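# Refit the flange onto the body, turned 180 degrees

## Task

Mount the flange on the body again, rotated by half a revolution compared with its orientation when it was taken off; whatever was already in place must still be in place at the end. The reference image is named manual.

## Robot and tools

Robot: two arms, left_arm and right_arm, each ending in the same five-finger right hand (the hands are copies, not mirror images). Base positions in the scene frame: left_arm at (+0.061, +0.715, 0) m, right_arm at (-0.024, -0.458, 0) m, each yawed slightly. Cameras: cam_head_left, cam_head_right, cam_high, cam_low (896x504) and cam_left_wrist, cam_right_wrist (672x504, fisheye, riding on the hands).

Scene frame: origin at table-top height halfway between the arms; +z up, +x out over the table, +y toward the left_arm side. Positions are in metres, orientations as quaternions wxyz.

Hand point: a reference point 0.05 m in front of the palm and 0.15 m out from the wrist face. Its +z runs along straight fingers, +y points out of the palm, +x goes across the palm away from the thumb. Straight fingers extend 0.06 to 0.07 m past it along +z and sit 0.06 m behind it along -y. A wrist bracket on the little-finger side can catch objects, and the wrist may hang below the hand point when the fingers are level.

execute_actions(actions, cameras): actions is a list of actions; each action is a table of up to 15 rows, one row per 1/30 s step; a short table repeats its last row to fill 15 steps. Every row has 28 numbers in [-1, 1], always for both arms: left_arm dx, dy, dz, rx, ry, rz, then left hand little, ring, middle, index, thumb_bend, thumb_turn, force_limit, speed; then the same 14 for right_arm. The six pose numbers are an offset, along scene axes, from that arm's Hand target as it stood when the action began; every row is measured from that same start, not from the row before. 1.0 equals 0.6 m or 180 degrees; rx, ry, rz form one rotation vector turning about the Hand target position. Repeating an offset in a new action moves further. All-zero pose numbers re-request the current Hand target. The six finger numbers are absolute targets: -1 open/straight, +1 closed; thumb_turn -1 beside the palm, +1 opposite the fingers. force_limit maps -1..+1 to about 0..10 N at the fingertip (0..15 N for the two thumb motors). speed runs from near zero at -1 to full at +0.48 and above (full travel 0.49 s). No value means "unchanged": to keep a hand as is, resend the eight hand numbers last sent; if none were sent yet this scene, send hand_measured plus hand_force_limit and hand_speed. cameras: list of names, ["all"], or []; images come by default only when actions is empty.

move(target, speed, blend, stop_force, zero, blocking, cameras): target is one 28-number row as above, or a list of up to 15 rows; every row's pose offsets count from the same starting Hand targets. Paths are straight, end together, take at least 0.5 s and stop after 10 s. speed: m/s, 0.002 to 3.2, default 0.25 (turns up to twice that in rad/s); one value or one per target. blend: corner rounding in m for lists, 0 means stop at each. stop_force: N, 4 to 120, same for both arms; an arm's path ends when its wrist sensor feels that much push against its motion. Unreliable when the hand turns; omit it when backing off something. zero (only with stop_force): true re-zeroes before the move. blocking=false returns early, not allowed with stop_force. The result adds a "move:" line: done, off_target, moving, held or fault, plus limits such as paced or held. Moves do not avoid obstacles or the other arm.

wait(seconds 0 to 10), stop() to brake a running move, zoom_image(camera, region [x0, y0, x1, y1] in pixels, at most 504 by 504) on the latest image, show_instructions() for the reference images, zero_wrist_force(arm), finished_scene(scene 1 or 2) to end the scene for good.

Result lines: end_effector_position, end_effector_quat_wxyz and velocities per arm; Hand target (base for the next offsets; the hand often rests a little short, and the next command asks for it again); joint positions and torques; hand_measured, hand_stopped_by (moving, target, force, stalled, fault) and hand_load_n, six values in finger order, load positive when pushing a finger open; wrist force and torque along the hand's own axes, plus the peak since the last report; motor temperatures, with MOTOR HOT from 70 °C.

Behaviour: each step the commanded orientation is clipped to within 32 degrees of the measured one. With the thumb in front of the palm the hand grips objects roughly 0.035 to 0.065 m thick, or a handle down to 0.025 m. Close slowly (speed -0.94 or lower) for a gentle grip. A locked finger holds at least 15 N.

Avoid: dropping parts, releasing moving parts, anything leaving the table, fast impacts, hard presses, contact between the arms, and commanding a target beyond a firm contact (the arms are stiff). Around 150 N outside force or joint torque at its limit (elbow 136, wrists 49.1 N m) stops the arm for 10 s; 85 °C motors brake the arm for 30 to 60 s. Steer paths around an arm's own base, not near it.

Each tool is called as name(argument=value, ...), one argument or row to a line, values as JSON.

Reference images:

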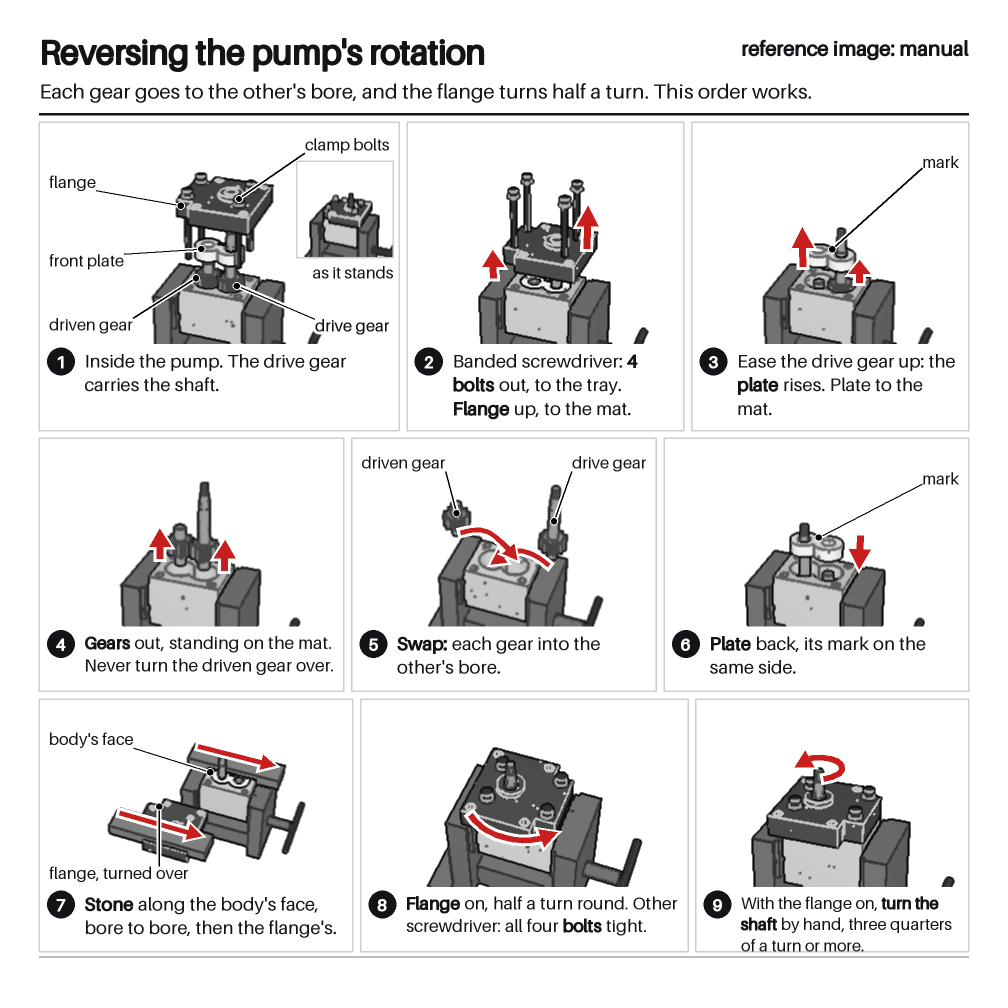

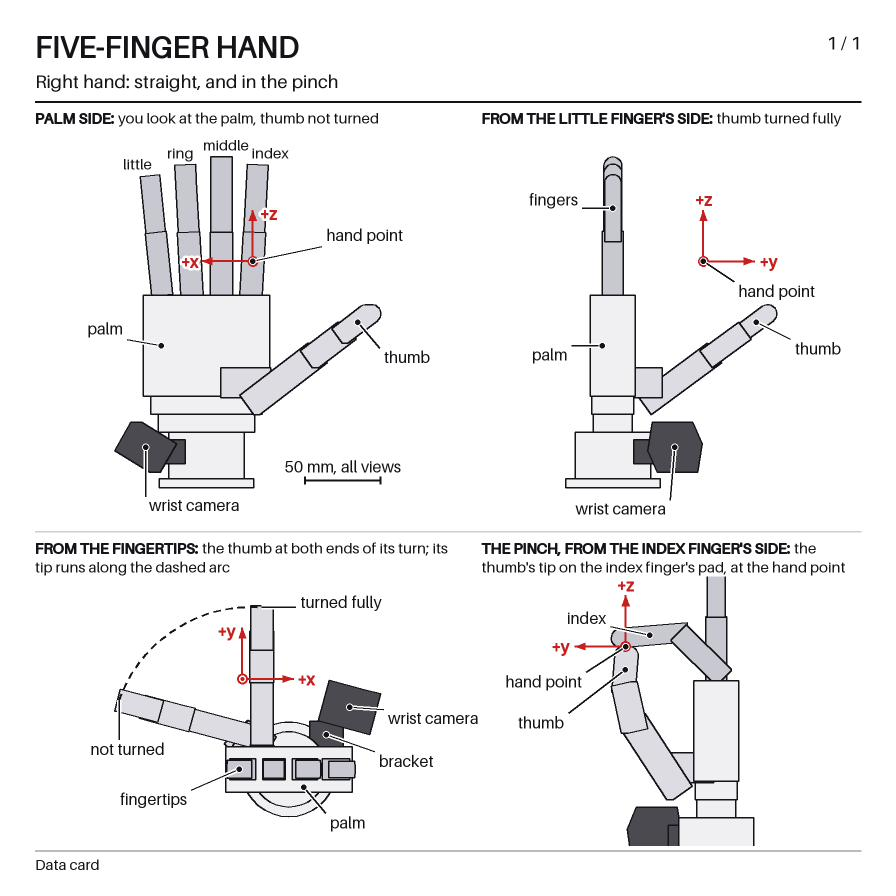

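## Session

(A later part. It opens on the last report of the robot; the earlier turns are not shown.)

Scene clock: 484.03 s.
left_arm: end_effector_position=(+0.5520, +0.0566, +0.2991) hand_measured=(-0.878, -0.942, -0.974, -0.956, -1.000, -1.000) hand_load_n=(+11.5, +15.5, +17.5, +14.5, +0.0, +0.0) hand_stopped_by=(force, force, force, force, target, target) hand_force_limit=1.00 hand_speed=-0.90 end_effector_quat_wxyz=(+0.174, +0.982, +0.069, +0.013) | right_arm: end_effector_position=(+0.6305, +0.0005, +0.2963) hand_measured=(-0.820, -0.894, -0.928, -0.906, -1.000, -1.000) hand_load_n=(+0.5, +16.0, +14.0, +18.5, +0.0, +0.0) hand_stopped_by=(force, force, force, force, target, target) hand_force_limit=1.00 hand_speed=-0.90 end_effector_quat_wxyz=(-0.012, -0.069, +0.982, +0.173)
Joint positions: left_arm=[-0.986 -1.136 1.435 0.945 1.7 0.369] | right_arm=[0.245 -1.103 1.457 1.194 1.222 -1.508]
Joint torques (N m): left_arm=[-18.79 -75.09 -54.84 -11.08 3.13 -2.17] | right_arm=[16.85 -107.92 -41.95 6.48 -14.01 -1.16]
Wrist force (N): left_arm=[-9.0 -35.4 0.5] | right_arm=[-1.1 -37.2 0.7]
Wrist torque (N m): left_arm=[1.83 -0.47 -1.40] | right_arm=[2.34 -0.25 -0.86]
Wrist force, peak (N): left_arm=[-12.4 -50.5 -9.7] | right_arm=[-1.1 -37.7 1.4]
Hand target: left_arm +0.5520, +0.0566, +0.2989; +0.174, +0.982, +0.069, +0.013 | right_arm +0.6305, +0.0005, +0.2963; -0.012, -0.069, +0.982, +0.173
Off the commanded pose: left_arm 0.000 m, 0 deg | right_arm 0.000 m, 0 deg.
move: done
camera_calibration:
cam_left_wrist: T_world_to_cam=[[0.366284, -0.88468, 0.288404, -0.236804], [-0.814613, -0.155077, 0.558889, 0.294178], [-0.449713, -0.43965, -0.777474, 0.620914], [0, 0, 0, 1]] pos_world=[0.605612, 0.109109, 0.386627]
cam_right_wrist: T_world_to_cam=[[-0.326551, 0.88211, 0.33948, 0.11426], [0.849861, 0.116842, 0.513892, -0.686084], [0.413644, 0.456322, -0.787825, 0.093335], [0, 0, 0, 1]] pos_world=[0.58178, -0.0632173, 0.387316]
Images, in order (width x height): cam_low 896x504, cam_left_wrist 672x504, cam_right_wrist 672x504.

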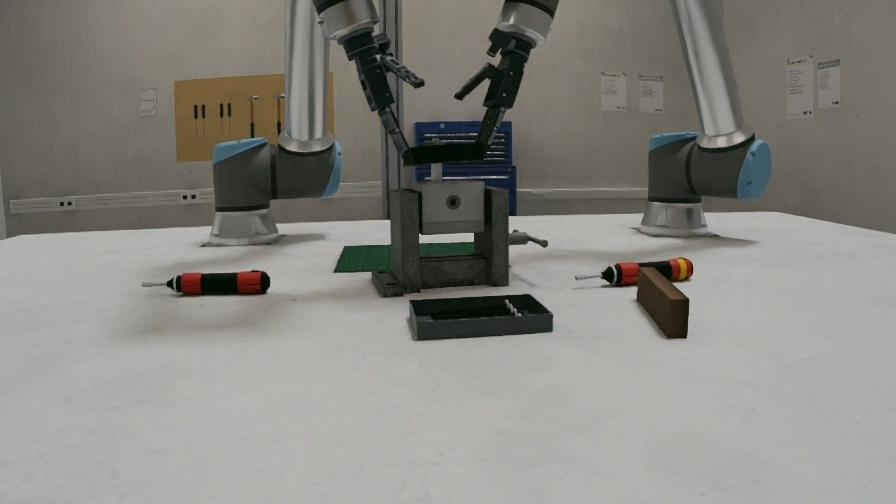

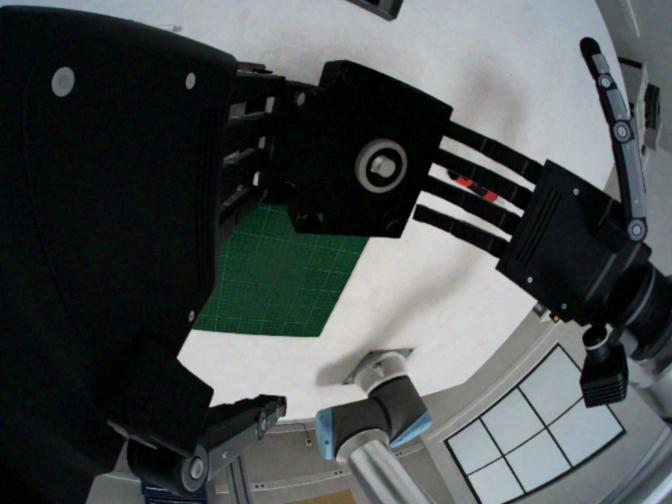

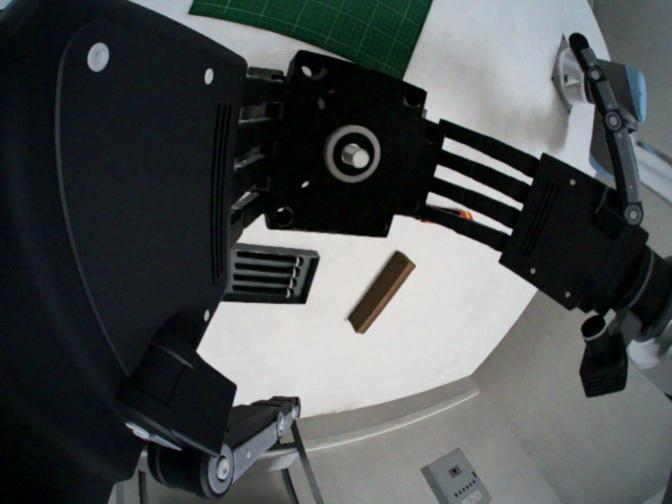

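move(
  target=[0,0,0,0,0,0,-0.5,-0.5,-0.5,-0.5,-1,-1,1.0,-0.9,0,0,0.0145,0,0,0,-0.5,-0.5,-0.5,-0.5,-1,-1,1.0,-0.9],
  speed=0.02,
  cameras=["cam_low","cam_right_wrist","cam_left_wrist"],
)

zoom_image(
  camera="cam_low",
  region=[395, 125, 505, 235],
)

zoom_image(
  camera="cam_right_wrist",
  region=[320, 120, 390, 190],
)

zoom_image(
  camera="cam_left_wrist",
  region=[350, 130, 420, 200],
)

Scene clock: 513.37 s.
left_arm: end_effector_position=(+0.5520, +0.0566, +0.2989) hand_measured=(-0.878, -0.942, -0.974, -0.956, -1.000, -1.000) hand_load_n=(+17.5, +17.5, +16.0, +16.0, +0.0, +0.0) hand_stopped_by=(force, force, force, force, target, target) hand_force_limit=1.00 hand_speed=-0.90 end_effector_quat_wxyz=(+0.174, +0.982, +0.069, +0.013) | right_arm: end_effector_position=(+0.6305, +0.0005, +0.3052) hand_measured=(-0.820, -0.894, -0.928, -0.906, -1.000, -1.000) hand_load_n=(+0.0, +13.0, +13.5, +16.0, +0.0, +0.0) hand_stopped_by=(force, force, force, force, target, target) hand_force_limit=1.00 hand_speed=-0.90 end_effector_quat_wxyz=(-0.012, -0.069, +0.982, +0.173)
Joint positions: left_arm=[-0.986 -1.136 1.435 0.945 1.7 0.369] | right_arm=[0.245 -1.108 1.448 1.208 1.222 -1.508]
Joint torques (N m): left_arm=[-14.67 -69.28 -57.12 -12.52 -0.32 0.7] | right_arm=[36.51 -92.4 -37.2 2.14 -11.18 -0.84]
Wrist force (N): left_arm=[-8.2 -40.6 -0.7] | right_arm=[2.5 -31.3 3.0]
Wrist torque (N m): left_arm=[2.17 -0.29 -1.64] | right_arm=[1.93 -0.07 -0.54]
Wrist force, peak (N): left_arm=[-8.2 -40.9 -1.0] | right_arm=[-1.1 -37.3 0.7]
Hand target: left_arm +0.5520, +0.0566, +0.2989; +0.174, +0.982, +0.069, +0.013 | right_arm +0.6305, +0.0005, +0.3050; -0.012, -0.069, +0.982, +0.173
Off the commanded pose: left_arm 0.000 m, 0 deg | right_arm 0.000 m, 0 deg.
move: done
camera_calibration:
cam_left_wrist: T_world_to_cam=[[0.366316, -0.884705, 0.288286, -0.236718], [-0.814587, -0.155162, 0.558903, 0.294278], [-0.449733, -0.43957, -0.777508, 0.620774], [0, 0, 0, 1]] pos_world=[0.605612, 0.109109, 0.386426]
cam_right_wrist: T_world_to_cam=[[-0.326514, 0.88208, 0.339595, 0.111169], [0.849885, 0.116759, 0.513871, -0.690668], [0.413624, 0.456402, -0.787789, 0.100348], [0, 0, 0, 1]] pos_world=[0.58178, -0.0632174, 0.396215]
Images, in order (width x height): cam_low 896x504, cam_left_wrist 672x504, cam_right_wrist 672x504.

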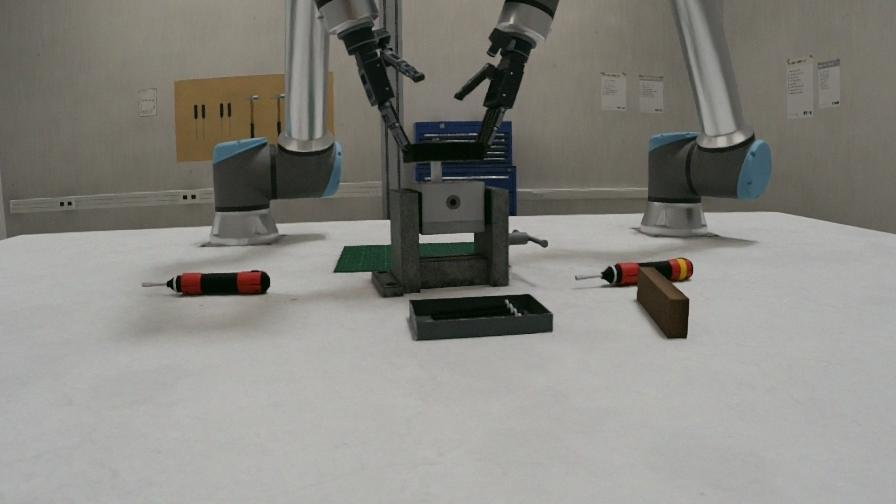

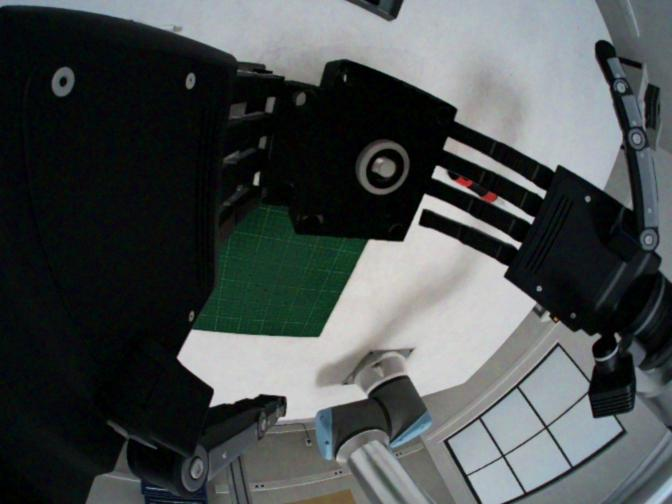

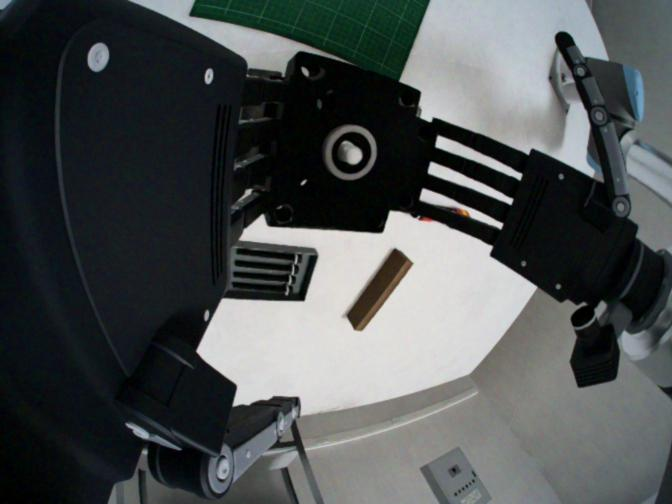

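Scaled by 4.582.

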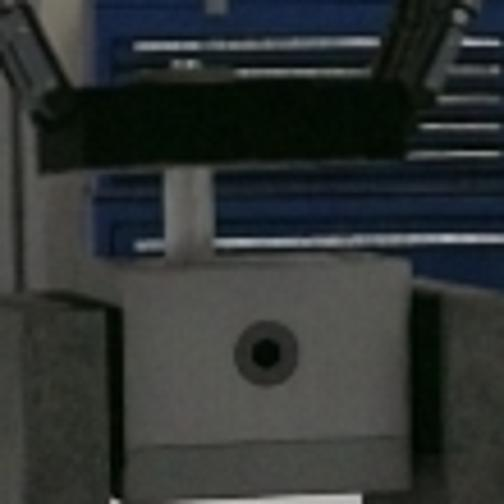

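Scaled by 7.200 from the camera's 672x504 image, which has a finer 960x720 frame.

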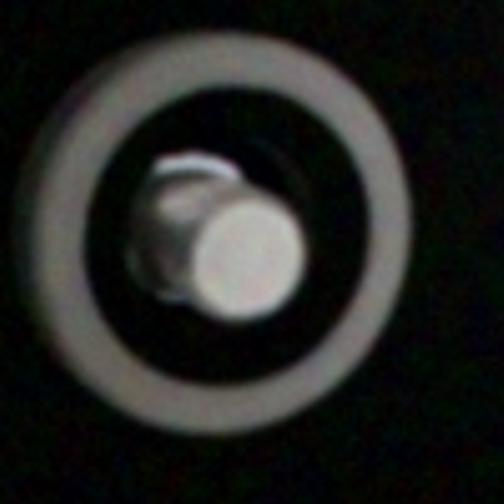

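Scaled by 7.200 from the camera's 672x504 image, which has a finer 960x720 frame.

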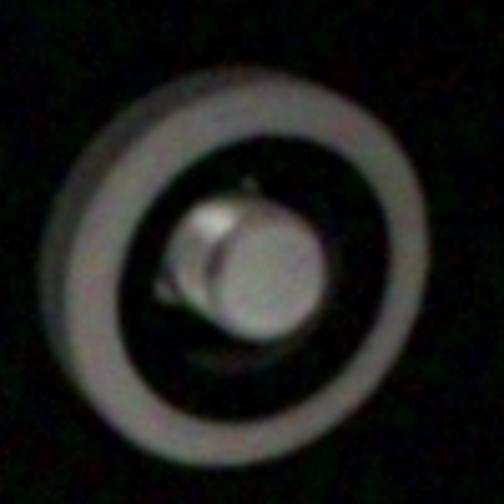

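move(
  target=[-0.0015,0.0013,0,0,0,0,-0.5,-0.5,-0.5,-0.5,-1,-1,1.0,-0.9,-0.0015,0.0013,0,0,0,0,-0.5,-0.5,-0.5,-0.5,-1,-1,1.0,-0.9],
  speed=0.01,
  cameras=["cam_low","cam_right_wrist","cam_left_wrist"],
)

zoom_image(
  camera="cam_right_wrist",
  region=[220, 30, 480, 250],
)

zoom_image(
  camera="cam_left_wrist",
  region=[220, 30, 560, 280],
)

Scene clock: 545.20 s.
left_arm: end_effector_position=(+0.5511, +0.0574, +0.2989) hand_measured=(-0.878, -0.942, -0.974, -0.956, -1.000, -1.000) hand_load_n=(+17.0, +15.5, +14.5, +14.0, -0.5, +0.0) hand_stopped_by=(force, force, force, force, target, target) hand_force_limit=1.00 hand_speed=-0.90 end_effector_quat_wxyz=(+0.174, +0.982, +0.069, +0.013) | right_arm: end_effector_position=(+0.6296, +0.0013, +0.3050) hand_measured=(-0.820, -0.894, -0.928, -0.906, -1.000, -1.000) hand_load_n=(+0.0, +14.5, +14.5, +16.0, +0.0, +0.0) hand_stopped_by=(force, force, force, force, target, target) hand_force_limit=1.00 hand_speed=-0.90 end_effector_quat_wxyz=(-0.012, -0.069, +0.982, +0.173)
Joint positions: left_arm=[-0.987 -1.138 1.438 0.944 1.7 0.368] | right_arm=[0.247 -1.108 1.449 1.207 1.222 -1.507]
Joint torques (N m): left_arm=[-23.84 -82.04 -55.98 -11.51 -0.86 -2.06] | right_arm=[39.15 -108.89 -32.04 3.39 -8.84 3.62]
Wrist force (N): left_arm=[-4.6 -36.7 0.7] | right_arm=[-3.8 -34.7 -0.8]
Wrist torque (N m): left_arm=[1.86 -0.07 -1.35] | right_arm=[2.20 -0.43 -0.94]
Wrist force, peak (N): left_arm=[-8.3 -40.9 -3.0] | right_arm=[-3.8 -34.7 -0.8]
Hand target: left_arm +0.5511, +0.0574, +0.2989; +0.174, +0.982, +0.069, +0.013 | right_arm +0.6296, +0.0013, +0.3050; -0.012, -0.069, +0.982, +0.173
Off the commanded pose: left_arm 0.000 m, 0 deg | right_arm 0.000 m, 0 deg.
move: done
camera_calibration:
cam_left_wrist: T_world_to_cam=[[0.366266, -0.884697, 0.288376, -0.235686], [-0.814577, -0.15504, 0.558952, 0.29363], [-0.449793, -0.439629, -0.777439, 0.620738], [0, 0, 0, 1]] pos_world=[0.604712, 0.109909, 0.386427]
cam_right_wrist: T_world_to_cam=[[-0.326536, 0.882099, 0.339523, 0.11028], [0.849907, 0.116851, 0.513814, -0.689879], [0.413561, 0.456341, -0.787858, 0.100258], [0, 0, 0, 1]] pos_world=[0.58088, -0.0624173, 0.396015]
Images, in order (width x height): cam_low 896x504, cam_left_wrist 672x504, cam_right_wrist 672x504.

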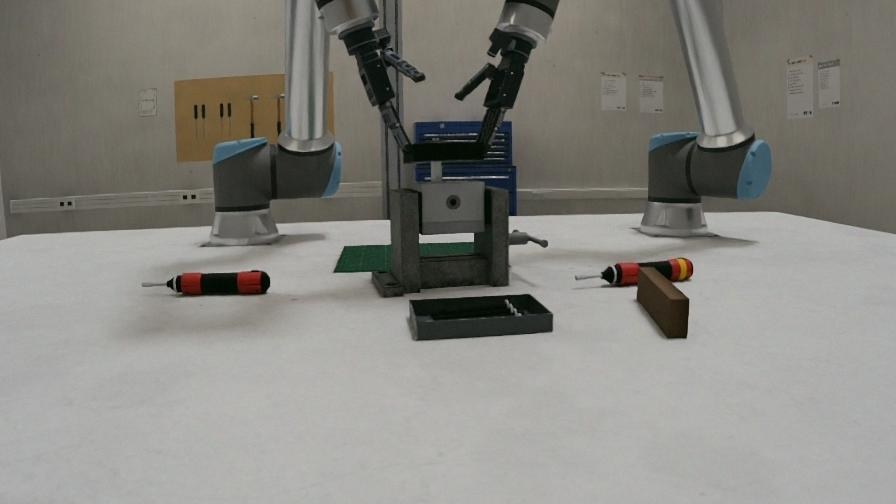

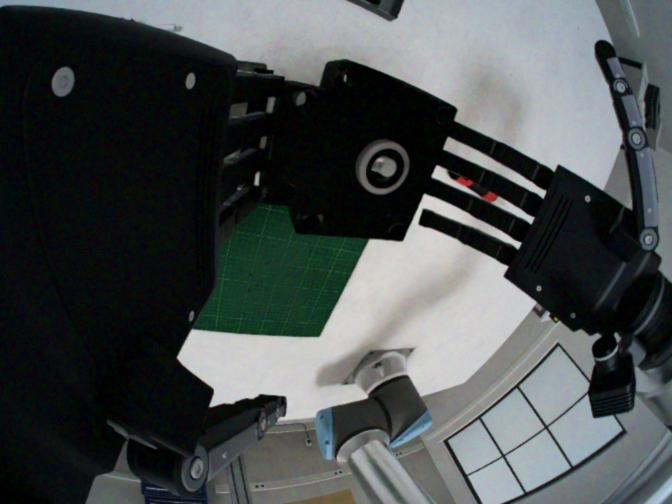

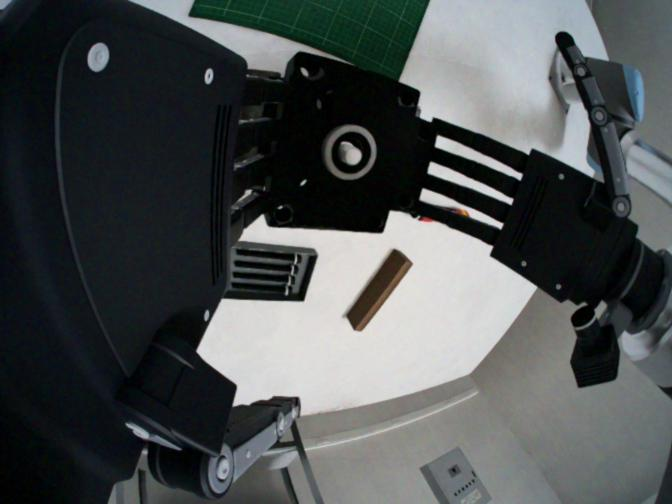

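Scaled by 1.938 from the camera's 672x504 image, which has a finer 960x720 frame.

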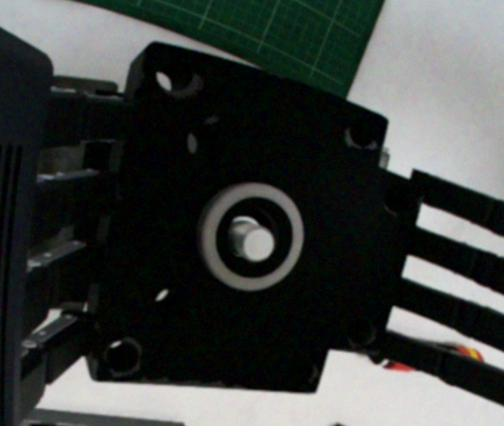

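Scaled by 1.482 from the camera's 672x504 image, which has a finer 960x720 frame.

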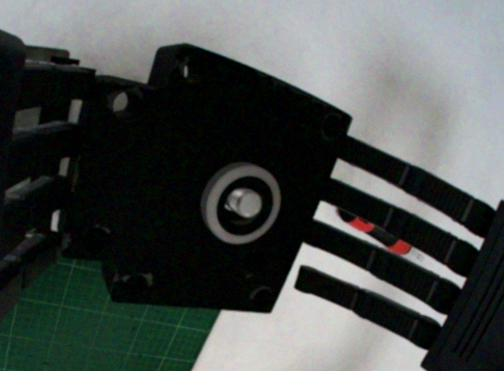

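move(
  target=[0,0,-0.009,0,0,0,-0.5,-0.5,-0.5,-0.5,-1,-1,1.0,-0.9,0,0,0,0,0,0,-0.5,-0.5,-0.5,-0.5,-1,-1,1.0,-0.9],
  speed=0.015,
  cameras=["cam_low","cam_right_wrist","cam_left_wrist"],
)

zoom_image(
  camera="cam_low",
  region=[395, 125, 505, 235],
)

zoom_image(
  camera="cam_left_wrist",
  region=[220, 30, 560, 280],
)

Scene clock: 556.00 s.
left_arm: end_effector_position=(+0.5512, +0.0572, +0.2935) hand_measured=(-0.876, -0.940, -0.974, -0.954, -1.000, -1.000) hand_load_n=(+0.0, +0.0, +11.0, +0.0, +0.0, +0.0) hand_stopped_by=(force, force, force, force, target, target) hand_force_limit=1.00 hand_speed=-0.90 end_effector_quat_wxyz=(+0.174, +0.982, +0.069, +0.013) | right_arm: end_effector_position=(+0.6296, +0.0014, +0.3051) hand_measured=(-0.820, -0.892, -0.928, -0.904, -1.000, -1.000) hand_load_n=(+0.0, +0.0, +0.0, +0.0, -0.5, +0.0) hand_stopped_by=(force, force, force, force, target, target) hand_force_limit=1.00 hand_speed=-0.90 end_effector_quat_wxyz=(-0.012, -0.069, +0.982, +0.174)
Joint positions: left_arm=[-0.987 -1.135 1.444 0.935 1.7 0.368] | right_arm=[0.247 -1.108 1.449 1.207 1.222 -1.507]
Joint torques (N m): left_arm=[-17.58 -70.18 -41.37 2.16 -0.2 0.77] | right_arm=[8.96 -92.03 -40.17 4.54 0.96 -2.99]
Wrist force (N): left_arm=[0.6 -1.9 0.4] | right_arm=[1.5 2.1 0.1]
Wrist torque (N m): left_arm=[-0.05 0.11 0.09] | right_arm=[0.00 -0.05 0.01]
Wrist force, peak (N): left_arm=[-4.9 -37.1 0.8] | right_arm=[-4.0 -34.6 -0.7]
Hand target: left_arm +0.5511, +0.0574, +0.2935; +0.174, +0.982, +0.069, +0.013 | right_arm +0.6296, +0.0013, +0.3050; -0.012, -0.069, +0.982, +0.173
Off the commanded pose: left_arm 0.000 m, 0 deg | right_arm 0.000 m, 0 deg.
move: done
camera_calibration:
cam_left_wrist: T_world_to_cam=[[0.366208, -0.884578, 0.288814, -0.234363], [-0.814706, -0.154827, 0.558823, 0.296736], [-0.449607, -0.439944, -0.777369, 0.616391], [0, 0, 0, 1]] pos_world=[0.604712, 0.109808, 0.381028]
cam_right_wrist: T_world_to_cam=[[-0.326652, 0.881928, 0.339855, 0.110018], [0.849883, 0.116761, 0.513873, -0.689923], [0.413517, 0.456695, -0.787676, 0.100385], [0, 0, 0, 1]] pos_world=[0.580781, -0.0623178, 0.396214]
Images, in order (width x height): cam_low 896x504, cam_left_wrist 672x504, cam_right_wrist 672x504.

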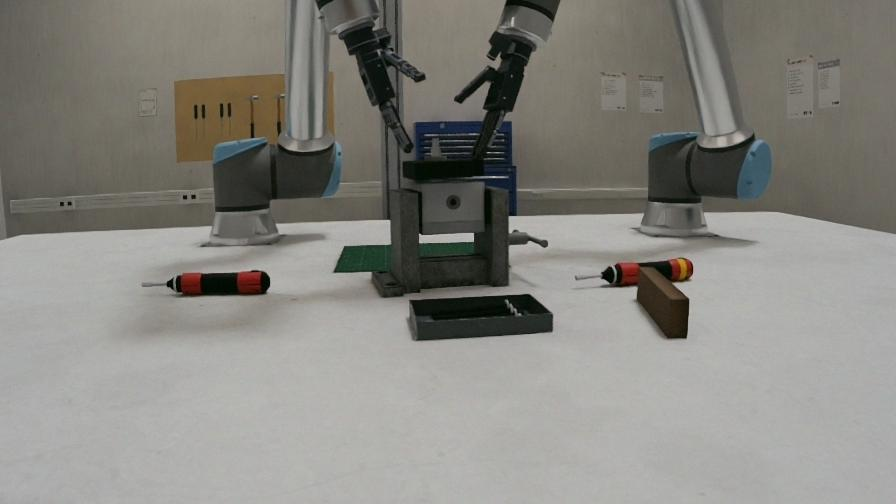

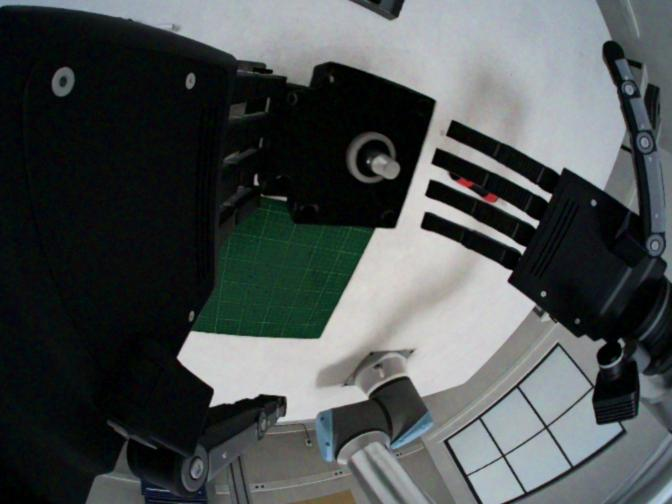

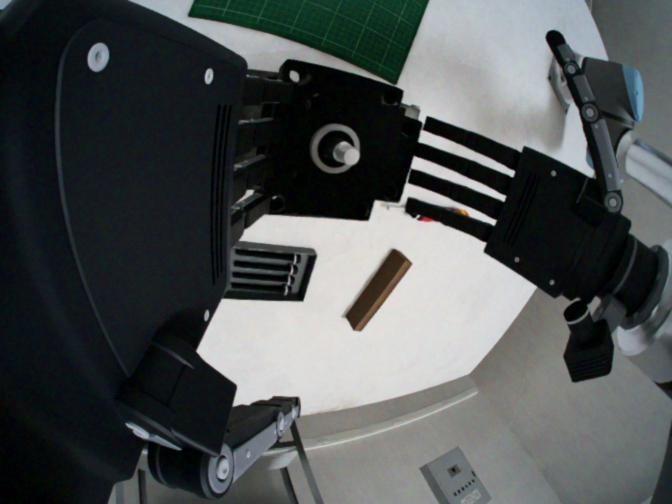

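Scaled by 4.582.

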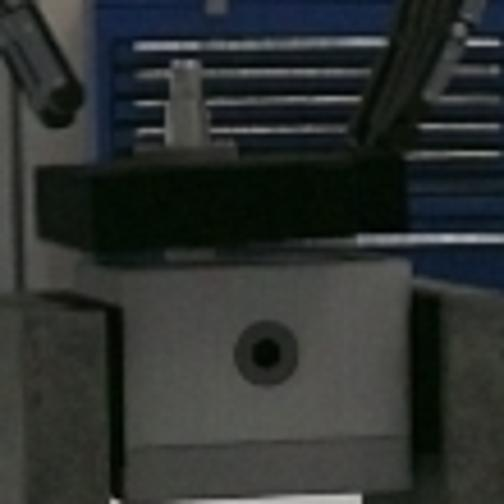

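Scaled by 1.482 from the camera's 672x504 image, which has a finer 960x720 frame.

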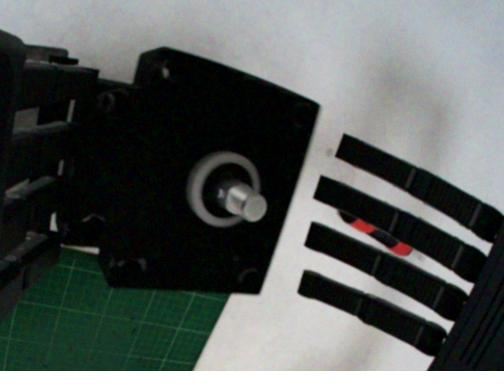

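zoom_image(
  camera="cam_right_wrist",
  region=[220, 30, 480, 250],
)

execute_actions(
  actions=[],
  cameras=["cam_head_left","cam_head_right","cam_high"],
)

zoom_image(
  camera="cam_head_left",
  region=[290, 310, 430, 470],
)

zoom_image(
  camera="cam_high",
  region=[440, 190, 550, 310],
)

Scaled by 1.938 from the camera's 672x504 image, which has a finer 960x720 frame.

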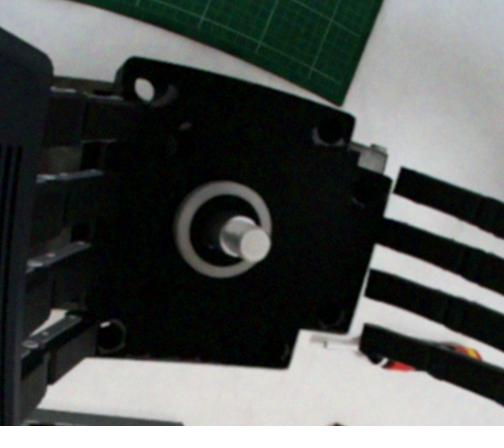

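Scene clock: 561.37 s.
left_arm: end_effector_position=(+0.5511, +0.0574, +0.2935) hand_measured=(-0.876, -0.940, -0.972, -0.954, -1.000, -1.000) hand_load_n=(+0.0, +0.5, +0.0, +0.0, +0.0, +0.0) hand_stopped_by=(force, force, force, force, target, target) hand_force_limit=1.00 hand_speed=-0.90 end_effector_quat_wxyz=(+0.174, +0.982, +0.069, +0.013) | right_arm: end_effector_position=(+0.6296, +0.0013, +0.3050) hand_measured=(-0.820, -0.892, -0.928, -0.904, -1.000, -1.000) hand_load_n=(+0.0, +0.0, +0.0, +0.0, +0.0, +0.0) hand_stopped_by=(force, force, force, force, target, target) hand_force_limit=1.00 hand_speed=-0.90 end_effector_quat_wxyz=(-0.012, -0.069, +0.982, +0.173)
Joint positions: left_arm=[-0.987 -1.135 1.444 0.936 1.7 0.368] | right_arm=[0.247 -1.108 1.449 1.207 1.222 -1.507]
Joint velocities: within noise
Joint torques (N m): left_arm=[4.9 -80.18 -28.91 5.94 2.15 0.84] | right_arm=[-13.66 -69.77 -27.99 0.93 2.05 -2.77]
Motor temperatures (°C): left_arm=[31 28 28 35 35 39] | right_arm=[29 33 30 34 40 37]
Wrist force (N): left_arm=[0.2 -0.3 -0.3] | right_arm=[1.3 4.8 -2.5]
Wrist torque (N m): left_arm=[-0.23 0.22 0.09] | right_arm=[0.57 0.05 0.08]
Wrist force, peak (N): left_arm=[0.4 0.3 1.5] | right_arm=[1.3 5.4 -3.1]
Hand target: left_arm +0.5511, +0.0574, +0.2935; +0.174, +0.982, +0.069, +0.013 | right_arm +0.6296, +0.0013, +0.3050; -0.012, -0.069, +0.982, +0.173
Off the commanded pose: left_arm 0.000 m, 0 deg | right_arm 0.000 m, 0 deg.
Images, in order (width x height): cam_head_left 896x504, cam_head_right 896x504, cam_high 896x504.

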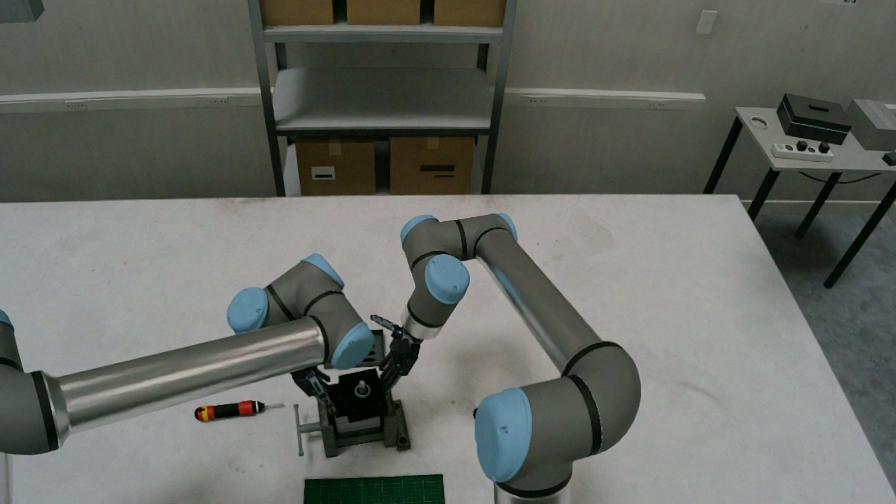

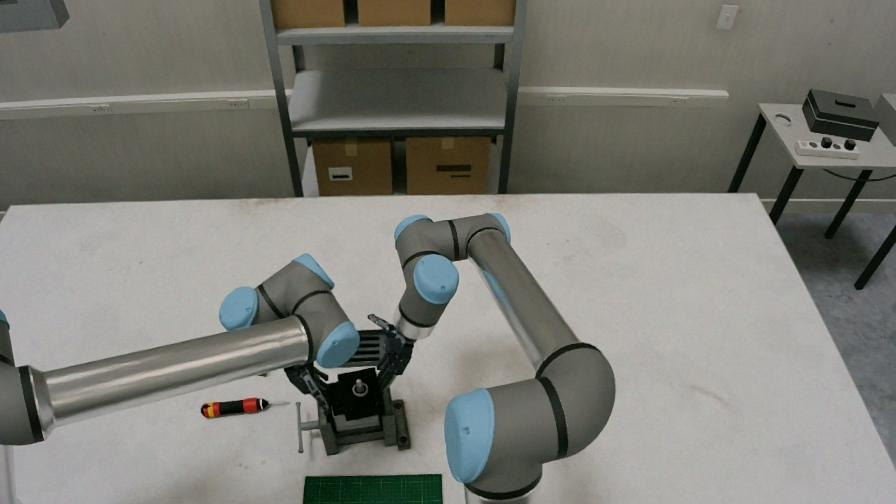

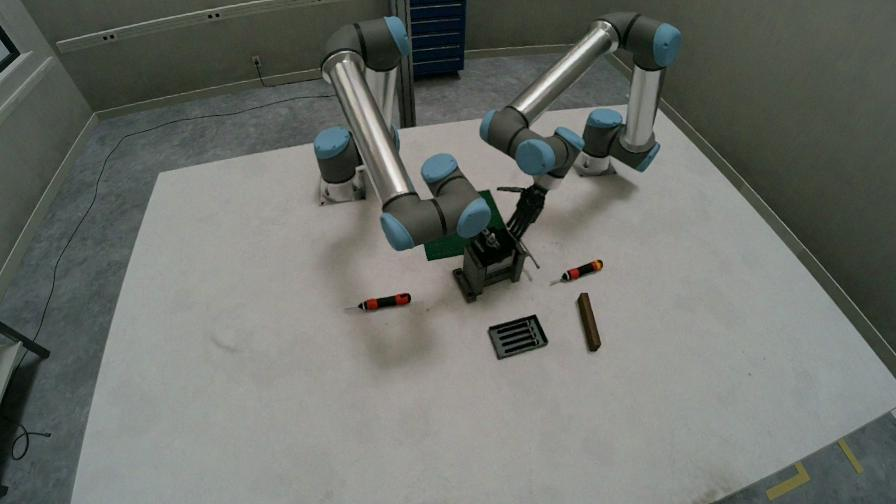

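Scaled by 3.150.

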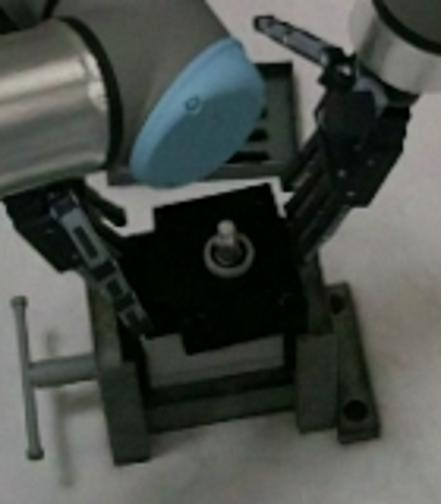

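Scaled by 4.200.

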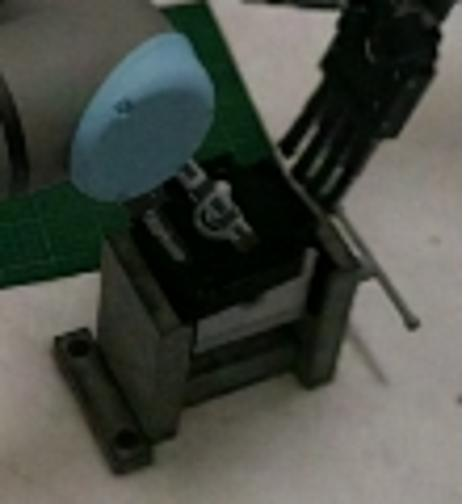

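move(
  target=[-0.0028,0.0198,0,0,0,0,-1,-1,-1,-1,-1,-1,1.0,-0.5,0.0028,-0.0198,0,0,0,0,-1,-1,-1,-1,-1,-1,1.0,-0.5],
  speed=0.03,
  cameras=["cam_low","cam_right_wrist","cam_left_wrist"],
)

zoom_image(
  camera="cam_low",
  region=[395, 125, 505, 235],
)

zoom_image(
  camera="cam_right_wrist",
  region=[220, 30, 480, 250],
)

Scene clock: 579.77 s.
left_arm: end_effector_position=(+0.5495, +0.0694, +0.2935) hand_measured=(-1.000, -1.000, -1.000, -1.000, -1.000, -1.000) hand_load_n=(+0.0, +0.0, +0.0, +0.0, +0.0, +0.0) hand_stopped_by=(target, target, target, target, target, target) hand_force_limit=1.00 hand_speed=-0.50 end_effector_quat_wxyz=(+0.174, +0.982, +0.069, +0.013) | right_arm: end_effector_position=(+0.6313, -0.0108, +0.3050) hand_measured=(-1.000, -1.000, -1.000, -1.000, -1.000, -1.000) hand_load_n=(+0.0, +0.0, +0.0, +0.0, +0.0, +0.0) hand_stopped_by=(target, target, target, target, target, target) hand_force_limit=1.00 hand_speed=-0.50 end_effector_quat_wxyz=(-0.012, -0.069, +0.982, +0.173)
Joint positions: left_arm=[-0.98 -1.15 1.467 0.929 1.702 0.375] | right_arm=[0.229 -1.114 1.458 1.21 1.222 -1.526]
Joint torques (N m): left_arm=[-9.79 -59.42 -44.48 2.6 2.54 -0.97] | right_arm=[13.32 -84.99 -39.91 5.41 -2.82 3.47]
Wrist force (N): left_arm=[0.3 -0.3 -0.2] | right_arm=[1.2 5.1 -2.0]
Wrist torque (N m): left_arm=[-0.24 0.21 -0.08] | right_arm=[0.59 0.05 0.22]
Wrist force, peak (N): left_arm=[0.6 -0.5 -0.3] | right_arm=[1.4 5.5 -2.9]
Hand target: left_arm +0.5495, +0.0693, +0.2935; +0.174, +0.982, +0.069, +0.013 | right_arm +0.6313, -0.0106, +0.3050; -0.012, -0.069, +0.982, +0.173
Off the commanded pose: left_arm 0.000 m, 0 deg | right_arm 0.000 m, 0 deg.
move: done
camera_calibration:
cam_left_wrist: T_world_to_cam=[[0.366284, -0.88468, 0.288404, -0.222913], [-0.814613, -0.155077, 0.558889, 0.297175], [-0.449713, -0.43965, -0.777474, 0.621018], [0, 0, 0, 1]] pos_world=[0.603012, 0.121909, 0.381027]
cam_right_wrist: T_world_to_cam=[[-0.326648, 0.882048, 0.339546, 0.121561], [0.849873, 0.116924, 0.513853, -0.6899], [0.413542, 0.45642, -0.787822, 0.105079], [0, 0, 0, 1]] pos_world=[0.582581, -0.0745173, 0.396015]
Images, in order (width x height): cam_low 896x504, cam_left_wrist 672x504, cam_right_wrist 672x504.

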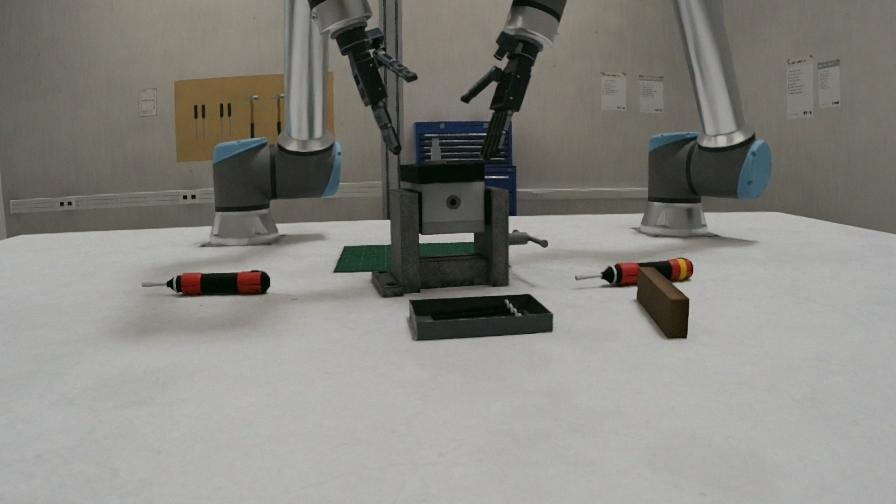

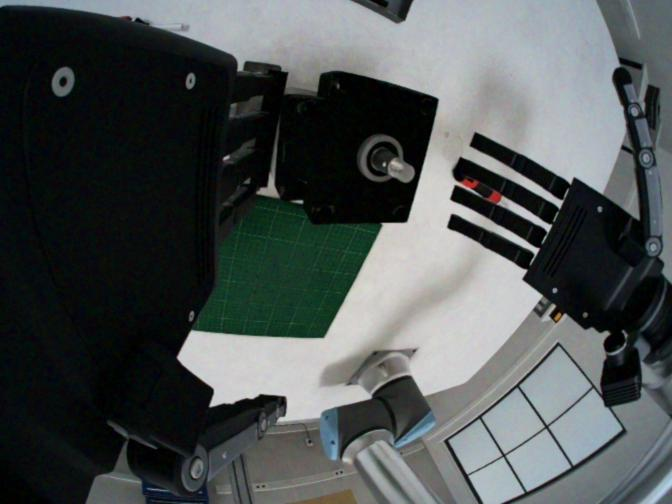

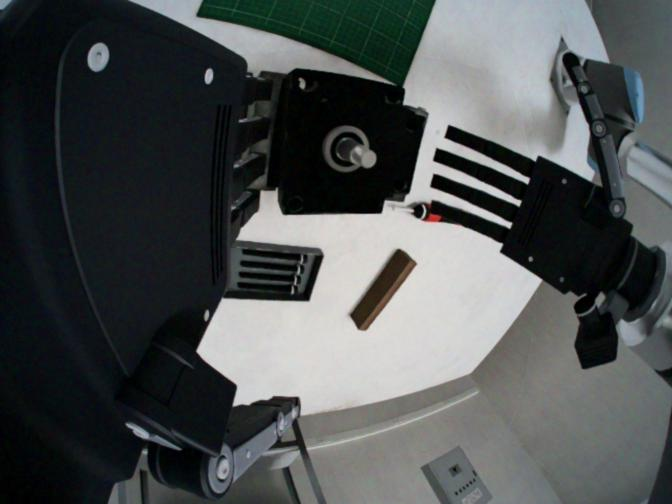

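Scaled by 4.582.

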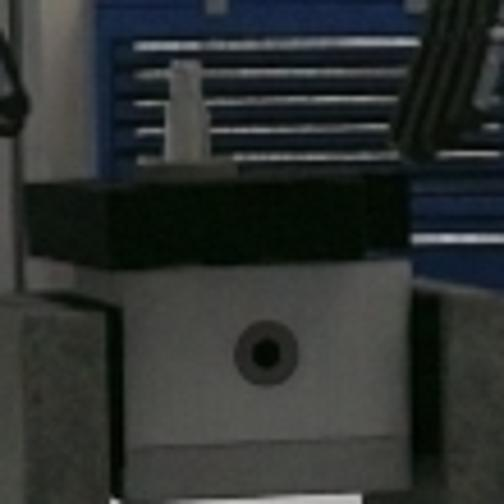

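Scaled by 1.938 from the camera's 672x504 image, which has a finer 960x720 frame.

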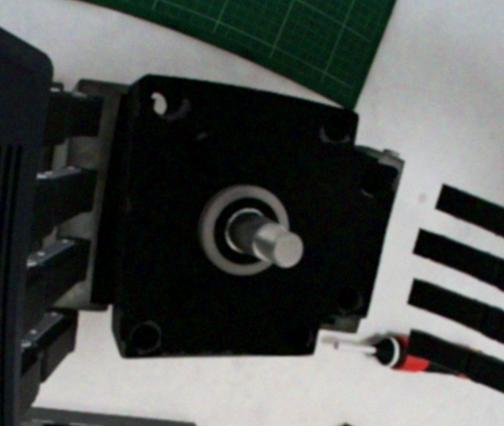

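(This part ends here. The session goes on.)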